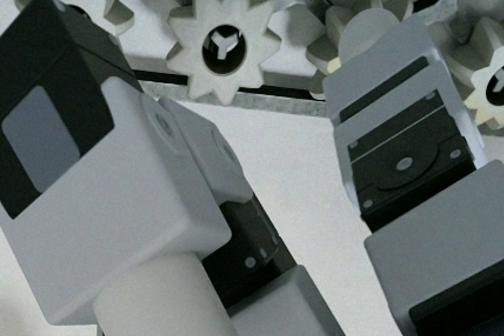

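>>> {"op": "execute_actions", "data": {"actions": [[[0,0,0.04,0,0,0.008,-0.1,-0.754,-0.576,-0.696,0,0.1,0.6,0.5,0.1,-0.754,-0.576,-0.696,-0.714,-0.678,-0.226,-0.168,0.4,-0.3,0,0,0,0,0,0,0,-0.754,-0.576,-0.696,0,-0.754,-0.576,-0.696,0,-0.754,-0.576,-0.696,-0.714,-0.678,-0.226,-0.168,0.4,-0.6]],[[0,0,0.04,0,0,0,-0.1,-0.754,-0.576,-0.696,0,0.1,0.6,0.5,0.1,-0.754,-0.576,-0.696,-0.714,-0.678,-0.226,-0.168,0.4,-0.3,0,0,0,0,0,0,0,-0.754,-0.576,-0.696,0,-0.754,-0.576,-0.696,0,-0.754,-0.576,-0.696,-0.714,-0.678,-0.226,-0.168,0.4,-0.6]]], "cameras": ["cam_left_wrist","cam_low"]}}

>>> {"op": "zoom_image", "data": {"camera": "cam_left_wrist", "region": [240, 0, 540, 200]}}

>>> {"op": "zoom_image", "data": {"camera": "cam_low", "region": [200, 80, 500, 280]}}

Scene clock: 142.60 s.
left_arm: end_effector_position=(+0.3799, -0.0293, +0.1717) hand_goal=(-0.100, -0.754, -0.576, -0.696, +0.000, +0.100, +0.600, +0.500, +0.100, -0.754, -0.576, -0.696, -0.714, -0.678, -0.226, -0.168) hand_measured=(-0.098, -0.752, -0.576, -0.698, +0.002, +0.084, +0.594, +0.498, +0.100, -0.752, -0.574, -0.694, -0.714, -0.678, -0.222, -0.168) hand_current_ma=(+0, +0, +0, +0, +0, -16, -3, -1, +0, +0, +0, +1, +0, +0, +3, +0) hand_state=(goal, goal, goal, goal, goal, goal, goal, goal, goal, goal, goal, goal, goal, goal, goal, goal) hand_current_limit=0.40 hand_speed=-0.30 end_effector_quat_wxyz=(-0.018, +0.405, +0.914, -0.005) | right_arm: end_effector_position=(+0.2207, -0.3813, +0.3521) hand_goal=(+0.000, -0.754, -0.576, -0.696, +0.000, -0.754, -0.576, -0.696, +0.000, -0.754, -0.576, -0.696, -0.714, -0.678, -0.226, -0.168) hand_measured=(+0.000, -0.754, -0.574, -0.694, +0.000, -0.754, -0.574, -0.694, +0.000, -0.754, -0.574, -0.694, -0.714, -0.678, -0.222, -0.168) hand_current_ma=(+0, +0, +1, +2, +0, +0, +2, +2, +0, +0, +2, +2, -1, +1, +5, +0) hand_state=(goal, goal, goal, goal, goal, goal, goal, goal, goal, goal, goal, goal, goal, goal, goal, goal) hand_current_limit=0.40 hand_speed=-0.60 end_effector_quat_wxyz=(+0.020, +0.996, +0.060, +0.060)
Joint positions: left_arm=[-0.297 1.301 1.055 -1.361 0.006 -1.034] | right_arm=[-0.936 1.279 1.501 -1.693 -0.078 0.518]
Joint torques (N m): left_arm=[0.38 -7.77 7.17 0.8 -0.3 0.03] | right_arm=[-0.91 -7.53 10.36 0.14 -0.06 0.16]
Heat: left arm: hottest elbow 35 °C; right arm: hottest elbow 35 °C.
Hand target: left_arm +0.3900, -0.0307, +0.1787; -0.001, +0.410, +0.912, -0.001 | right_arm +0.2216, -0.3893, +0.3684; -0.049, +0.997, +0.052, +0.027
Off the commanded pose: left_arm 0.012 m, 2 deg | right_arm 0.018 m, 9 deg.
joint sent to its limit (right arm) — joint 4 (wrist pitch), lower limit. The joint targets are off in position and orientation.
Step readings (end_effector_position of left_arm | right_arm):
0: (+0.3828, -0.0295, +0.2132) | (+0.2207, -0.3813, +0.3521)
1: (+0.3828, -0.0296, +0.2126) | (+0.2207, -0.3813, +0.3521)
2: (+0.3834, -0.0298, +0.2120) | (+0.2207, -0.3813, +0.3521)
4: (+0.3837, -0.0300, +0.2068) | (+0.2207, -0.3813, +0.3521)
8: (+0.3797, -0.0290, +0.1939) | (+0.2207, -0.3813, +0.3521)
15: (+0.3805, -0.0294, +0.1910) | (+0.2207, -0.3813, +0.3521)
16: (+0.3810, -0.0296, +0.1910) | (+0.2207, -0.3813, +0.3521)
17: (+0.3815, -0.0298, +0.1899) | (+0.2207, -0.3813, +0.3521)
19: (+0.3828, -0.0302, +0.1854) | (+0.2207, -0.3813, +0.3521)
23: (+0.3789, -0.0290, +0.1739) | (+0.2207, -0.3813, +0.3521)
30: (+0.3799, -0.0293, +0.1717) | (+0.2207, -0.3813, +0.3521)
camera_calibration:
cam_left_wrist: T_world_to_cam=[[0.0566088, -0.998384, -0.00493997, -0.0842318], [-0.633628, -0.0397498, 0.772616, 0.0544869], [-0.771564, -0.0406068, -0.634854, 0.522727], [0, 0, 0, 1]] pos_world=[0.44261, -0.0607036, 0.289342]
Images, in order (width x height): cam_low 672x504, cam_left_wrist 672x504.

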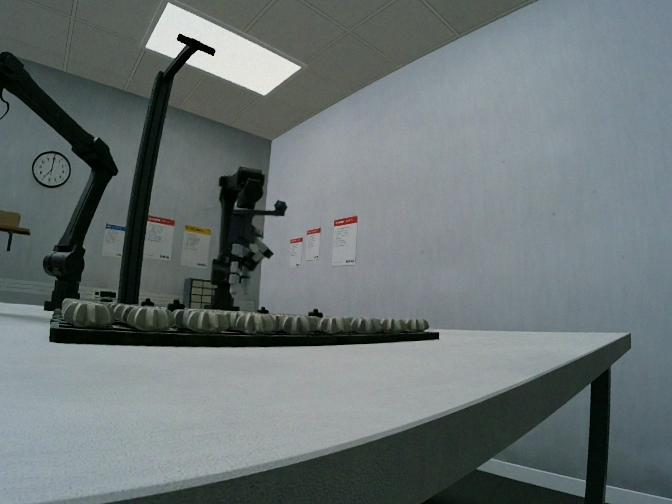

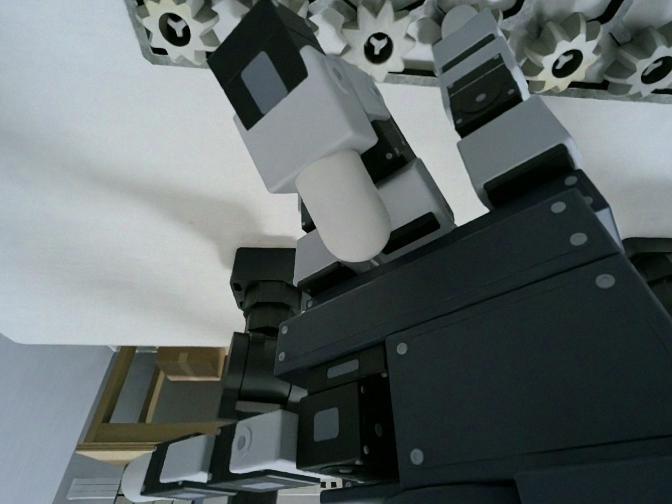

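Scaled by 1.680 from the camera's 672x504 image, which has a finer 960x720 frame.

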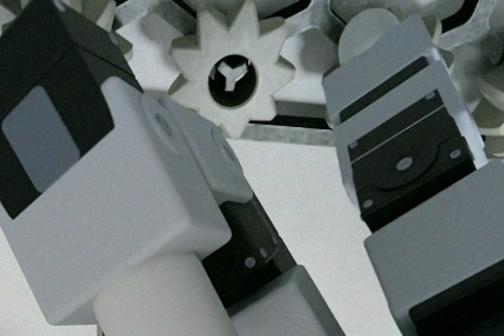

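Scaled by 1.680 from the camera's 672x504 image, which has a finer 960x720 frame.

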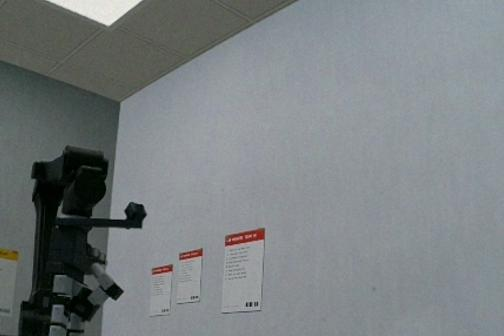

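>>> {"op": "execute_actions", "data": {"actions": [[[-0.0092,0.0052,0.03,0,0,0,-0.1,-0.754,-0.576,-0.696,0,0.1,0.6,0.5,0.1,-0.754,-0.576,-0.696,-0.714,-0.678,-0.226,-0.168,0.4,-0.3,0,0,0,0,0,0,0,-0.754,-0.576,-0.696,0,-0.754,-0.576,-0.696,0,-0.754,-0.576,-0.696,-0.714,-0.678,-0.226,-0.168,0.4,-0.6]],[[0,0,0.03,0,0,0,-0.1,-0.754,-0.576,-0.696,0,0.1,0.6,0.5,0.1,-0.754,-0.576,-0.696,-0.714,-0.678,-0.226,-0.168,0.4,-0.3,0,0,0,0,0,0,0,-0.754,-0.576,-0.696,0,-0.754,-0.576,-0.696,0,-0.754,-0.576,-0.696,-0.714,-0.678,-0.226,-0.168,0.4,-0.6]]], "cameras": ["cam_left_wrist","cam_high"]}}

>>> {"op": "zoom_image", "data": {"camera": "cam_left_wrist", "region": [240, 0, 540, 200]}}

>>> {"op": "zoom_image", "data": {"camera": "cam_high", "region": [290, 100, 410, 200]}}

Scene clock: 144.43 s.
left_arm: end_effector_position=(+0.3857, -0.0311, +0.1355) hand_goal=(-0.100, -0.754, -0.576, -0.696, +0.000, +0.100, +0.600, +0.500, +0.100, -0.754, -0.576, -0.696, -0.714, -0.678, -0.226, -0.168) hand_measured=(-0.098, -0.752, -0.576, -0.698, +0.002, +0.084, +0.594, +0.498, +0.100, -0.752, -0.574, -0.694, -0.714, -0.678, -0.222, -0.168) hand_current_ma=(+0, +0, +0, +0, +0, -16, -3, -1, +0, +0, +0, +1, +0, +0, +3, +0) hand_state=(goal, goal, goal, goal, goal, goal, goal, goal, goal, goal, goal, goal, goal, goal, goal, goal) hand_current_limit=0.40 hand_speed=-0.30 end_effector_quat_wxyz=(-0.018, +0.405, +0.914, -0.005) | right_arm: end_effector_position=(+0.2207, -0.3813, +0.3521) hand_goal=(+0.000, -0.754, -0.576, -0.696, +0.000, -0.754, -0.576, -0.696, +0.000, -0.754, -0.576, -0.696, -0.714, -0.678, -0.226, -0.168) hand_measured=(+0.000, -0.754, -0.574, -0.694, +0.000, -0.754, -0.574, -0.694, +0.000, -0.754, -0.574, -0.694, -0.714, -0.678, -0.222, -0.168) hand_current_ma=(+0, +0, +1, +2, +0, +0, +2, +2, +0, +0, +2, +2, -1, +1, +5, +0) hand_state=(goal, goal, goal, goal, goal, goal, goal, goal, goal, goal, goal, goal, goal, goal, goal, goal) hand_current_limit=0.40 hand_speed=-0.60 end_effector_quat_wxyz=(+0.020, +0.996, +0.060, +0.060)
Joint positions: left_arm=[-0.297 1.347 0.998 -1.258 0.006 -1.034] | right_arm=[-0.936 1.279 1.501 -1.693 -0.078 0.518]
Joint torques (N m): left_arm=[0.15 -8 6.97 0.8 -0.29 0.04] | right_arm=[-0.91 -7.53 10.33 0.08 -0.07 0.15]
Heat: left arm: hottest elbow 35 °C; right arm: hottest elbow 35 °C.
Hand target: left_arm +0.3960, -0.0328, +0.1427; -0.001, +0.410, +0.912, -0.001 | right_arm +0.2216, -0.3893, +0.3684; -0.049, +0.997, +0.052, +0.027
Off the commanded pose: left_arm 0.013 m, 2 deg | right_arm 0.018 m, 9 deg.
joint sent to its limit (right arm) — joint 4 (wrist pitch), lower limit. The joint targets are off in position and orientation.
Step readings (end_effector_position of left_arm | right_arm):
0: (+0.3799, -0.0293, +0.1717) | (+0.2207, -0.3813, +0.3521)
1: (+0.3802, -0.0294, +0.1718) | (+0.2207, -0.3813, +0.3521)
2: (+0.3805, -0.0295, +0.1707) | (+0.2207, -0.3813, +0.3521)
4: (+0.3831, -0.0303, +0.1681) | (+0.2207, -0.3813, +0.3521)
8: (+0.3851, -0.0309, +0.1584) | (+0.2207, -0.3813, +0.3521)
15: (+0.3856, -0.0311, +0.1529) | (+0.2207, -0.3813, +0.3521)
16: (+0.3860, -0.0312, +0.1529) | (+0.2207, -0.3813, +0.3521)
17: (+0.3860, -0.0312, +0.1518) | (+0.2207, -0.3813, +0.3521)
19: (+0.3874, -0.0316, +0.1492) | (+0.2207, -0.3813, +0.3521)
23: (+0.3857, -0.0311, +0.1403) | (+0.2207, -0.3813, +0.3521)
30: (+0.3854, -0.0310, +0.1354) | (+0.2207, -0.3813, +0.3521)
camera_calibration:
cam_left_wrist: T_world_to_cam=[[0.0566088, -0.998384, -0.00493997, -0.0865422], [-0.633628, -0.0397498, 0.772616, 0.0861998], [-0.771564, -0.0406068, -0.634854, 0.504161], [0, 0, 0, 1]] pos_world=[0.44851, -0.0625036, 0.253042]
Images, in order (width x height): cam_high 672x504, cam_left_wrist 672x504.

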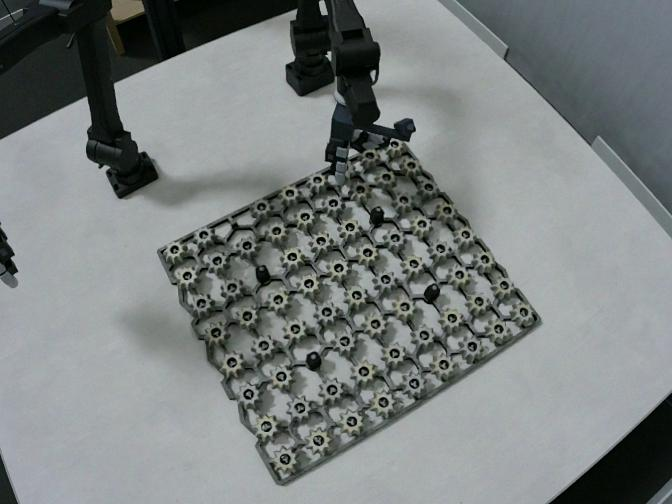

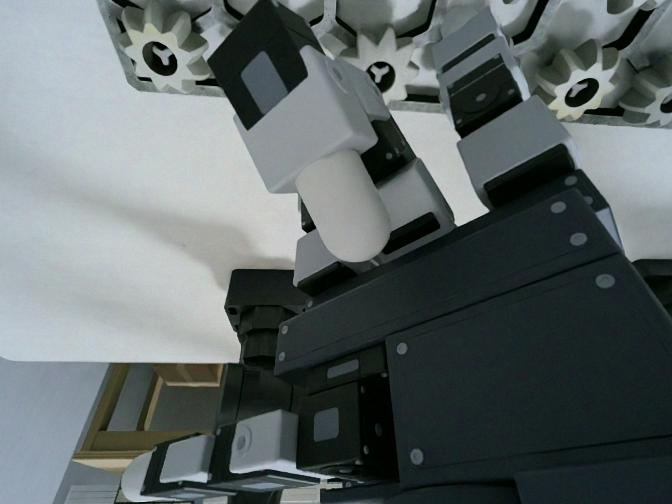

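Scaled by 1.680 from the camera's 672x504 image, which has a finer 960x720 frame.

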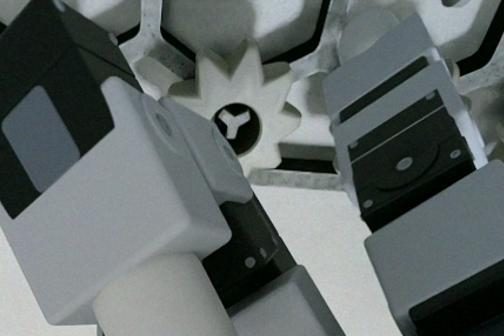

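Scaled by 4.200 from the camera's 672x504 image, which has a finer 960x720 frame.

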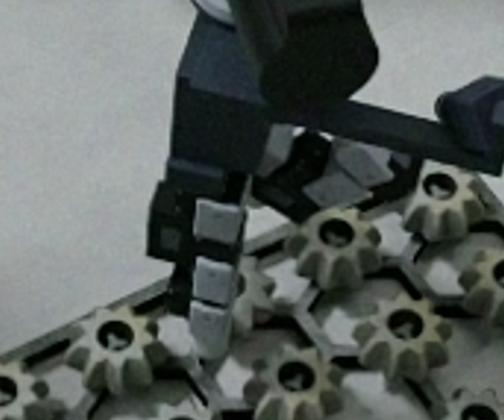

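>>> {"op": "execute_actions", "data": {"actions": [[[-0.0015,0,0.027,0,0,0,-0.1,-0.754,-0.576,-0.696,0,0.1,0.6,0.5,0.1,-0.754,-0.576,-0.696,-0.714,-0.678,-0.226,-0.168,0.4,-0.3,0,0,0,0,0,0,0,-0.754,-0.576,-0.696,0,-0.754,-0.576,-0.696,0,-0.754,-0.576,-0.696,-0.714,-0.678,-0.226,-0.168,0.4,-0.6]],[[0,0,0.022,0,0,0,-0.1,-0.754,-0.576,-0.696,0,0.1,0.6,0.5,0.1,-0.754,-0.576,-0.696,-0.714,-0.678,-0.226,-0.168,0.4,-0.3,0,0,0,0,0,0,0,-0.754,-0.576,-0.696,0,-0.754,-0.576,-0.696,0,-0.754,-0.576,-0.696,-0.714,-0.678,-0.226,-0.168,0.4,-0.6]]], "cameras": ["cam_left_wrist","cam_high"]}}

>>> {"op": "zoom_image", "data": {"camera": "cam_left_wrist", "region": [240, 0, 540, 200]}}

>>> {"op": "zoom_image", "data": {"camera": "cam_high", "region": [290, 100, 410, 200]}}

Scene clock: 146.23 s.
left_arm: end_effector_position=(+0.3861, -0.0312, +0.1066) hand_goal=(-0.100, -0.754, -0.576, -0.696, +0.000, +0.100, +0.600, +0.500, +0.100, -0.754, -0.576, -0.696, -0.714, -0.678, -0.226, -0.168) hand_measured=(-0.098, -0.752, -0.576, -0.698, +0.002, +0.084, +0.594, +0.498, +0.100, -0.752, -0.574, -0.694, -0.714, -0.678, -0.222, -0.168) hand_current_ma=(+0, +0, +0, +0, +0, -16, -3, -1, +0, +0, +0, +1, +0, +0, +3, +0) hand_state=(goal, goal, goal, goal, goal, goal, goal, goal, goal, goal, goal, goal, goal, goal, goal, goal) hand_current_limit=0.40 hand_speed=-0.30 end_effector_quat_wxyz=(-0.018, +0.405, +0.914, -0.005) | right_arm: end_effector_position=(+0.2207, -0.3813, +0.3521) hand_goal=(+0.000, -0.754, -0.576, -0.696, +0.000, -0.754, -0.576, -0.696, +0.000, -0.754, -0.576, -0.696, -0.714, -0.678, -0.226, -0.168) hand_measured=(+0.000, -0.754, -0.574, -0.694, +0.000, -0.754, -0.574, -0.694, +0.000, -0.754, -0.574, -0.694, -0.714, -0.678, -0.222, -0.168) hand_current_ma=(+0, +0, +1, +2, +0, +0, +2, +2, +0, +0, +2, +2, -1, +1, +5, +0) hand_state=(goal, goal, goal, goal, goal, goal, goal, goal, goal, goal, goal, goal, goal, goal, goal, goal) hand_current_limit=0.40 hand_speed=-0.60 end_effector_quat_wxyz=(+0.020, +0.996, +0.060, +0.060)
Joint positions: left_arm=[-0.297 1.379 0.947 -1.175 0.006 -1.034] | right_arm=[-0.936 1.279 1.501 -1.693 -0.078 0.518]
Joint torques (N m): left_arm=[-0.03 -8.23 6.63 0.76 -0.3 0.02] | right_arm=[-0.85 -7.65 10.33 0.14 -0.05 0.15]
Heat: left arm: hottest elbow 34 °C; right arm: hottest elbow 35 °C.
Hand target: left_arm +0.3965, -0.0335, +0.1133; -0.001, +0.410, +0.912, -0.001 | right_arm +0.2216, -0.3893, +0.3684; -0.049, +0.997, +0.052, +0.027
Off the commanded pose: left_arm 0.013 m, 2 deg | right_arm 0.018 m, 9 deg.
joint sent to its limit (right arm) — joint 4 (wrist pitch), lower limit. The joint targets are off in position and orientation.
Step readings (end_effector_position of left_arm | right_arm):
0: (+0.3857, -0.0311, +0.1355) | (+0.2207, -0.3813, +0.3521)
1: (+0.3857, -0.0311, +0.1355) | (+0.2207, -0.3813, +0.3521)
2: (+0.3863, -0.0313, +0.1349) | (+0.2207, -0.3813, +0.3521)
4: (+0.3873, -0.0316, +0.1329) | (+0.2207, -0.3813, +0.3521)
8: (+0.3860, -0.0312, +0.1236) | (+0.2207, -0.3813, +0.3521)
15: (+0.3860, -0.0312, +0.1193) | (+0.2207, -0.3813, +0.3521)
16: (+0.3860, -0.0312, +0.1193) | (+0.2207, -0.3813, +0.3521)
17: (+0.3865, -0.0313, +0.1188) | (+0.2207, -0.3813, +0.3521)
19: (+0.3877, -0.0317, +0.1173) | (+0.2207, -0.3813, +0.3521)
23: (+0.3865, -0.0313, +0.1103) | (+0.2207, -0.3813, +0.3521)
30: (+0.3861, -0.0312, +0.1066) | (+0.2207, -0.3813, +0.3521)
camera_calibration:
cam_left_wrist: T_world_to_cam=[[0.0566088, -0.998384, -0.00493997, -0.0868013], [-0.633628, -0.0397498, 0.772616, 0.108637], [-0.771564, -0.0406068, -0.634854, 0.486104], [0, 0, 0, 1]] pos_world=[0.44881, -0.0626036, 0.224242]
Images, in order (width x height): cam_high 672x504, cam_left_wrist 672x504.

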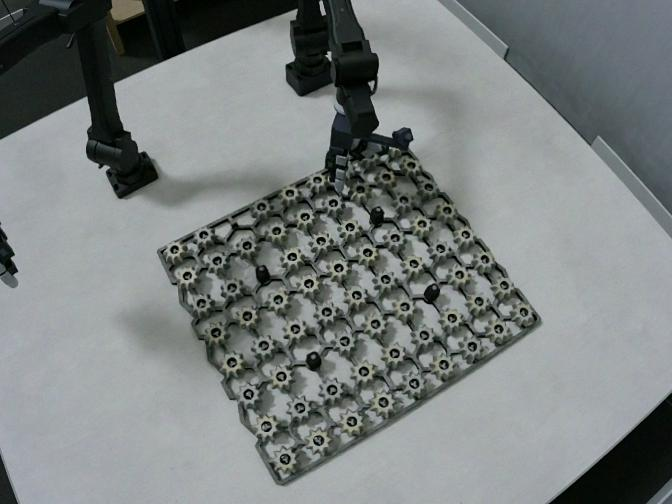

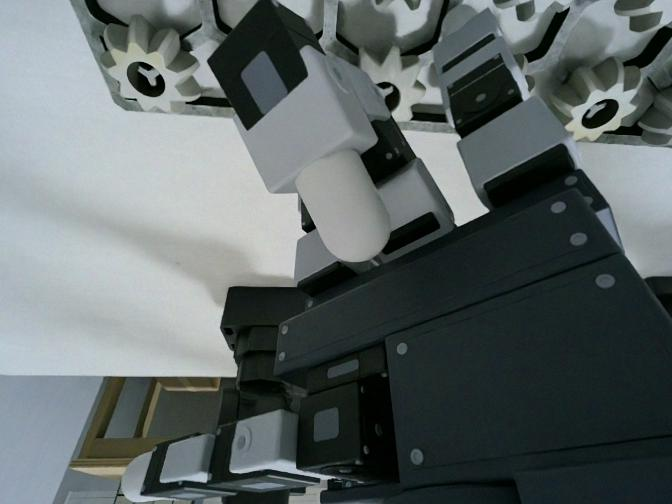

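Scaled by 1.680 from the camera's 672x504 image, which has a finer 960x720 frame.

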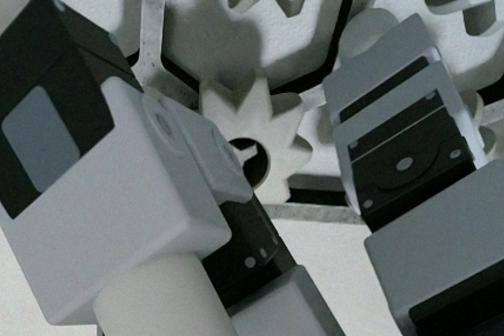

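Scaled by 4.200 from the camera's 672x504 image, which has a finer 960x720 frame.

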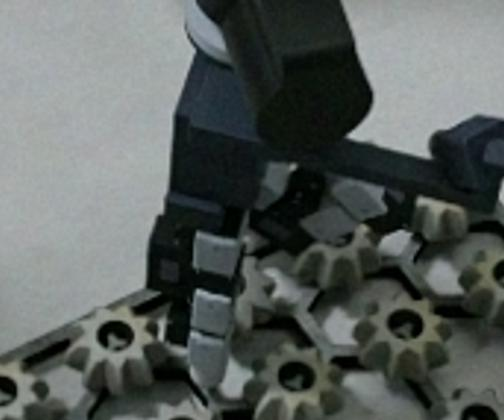

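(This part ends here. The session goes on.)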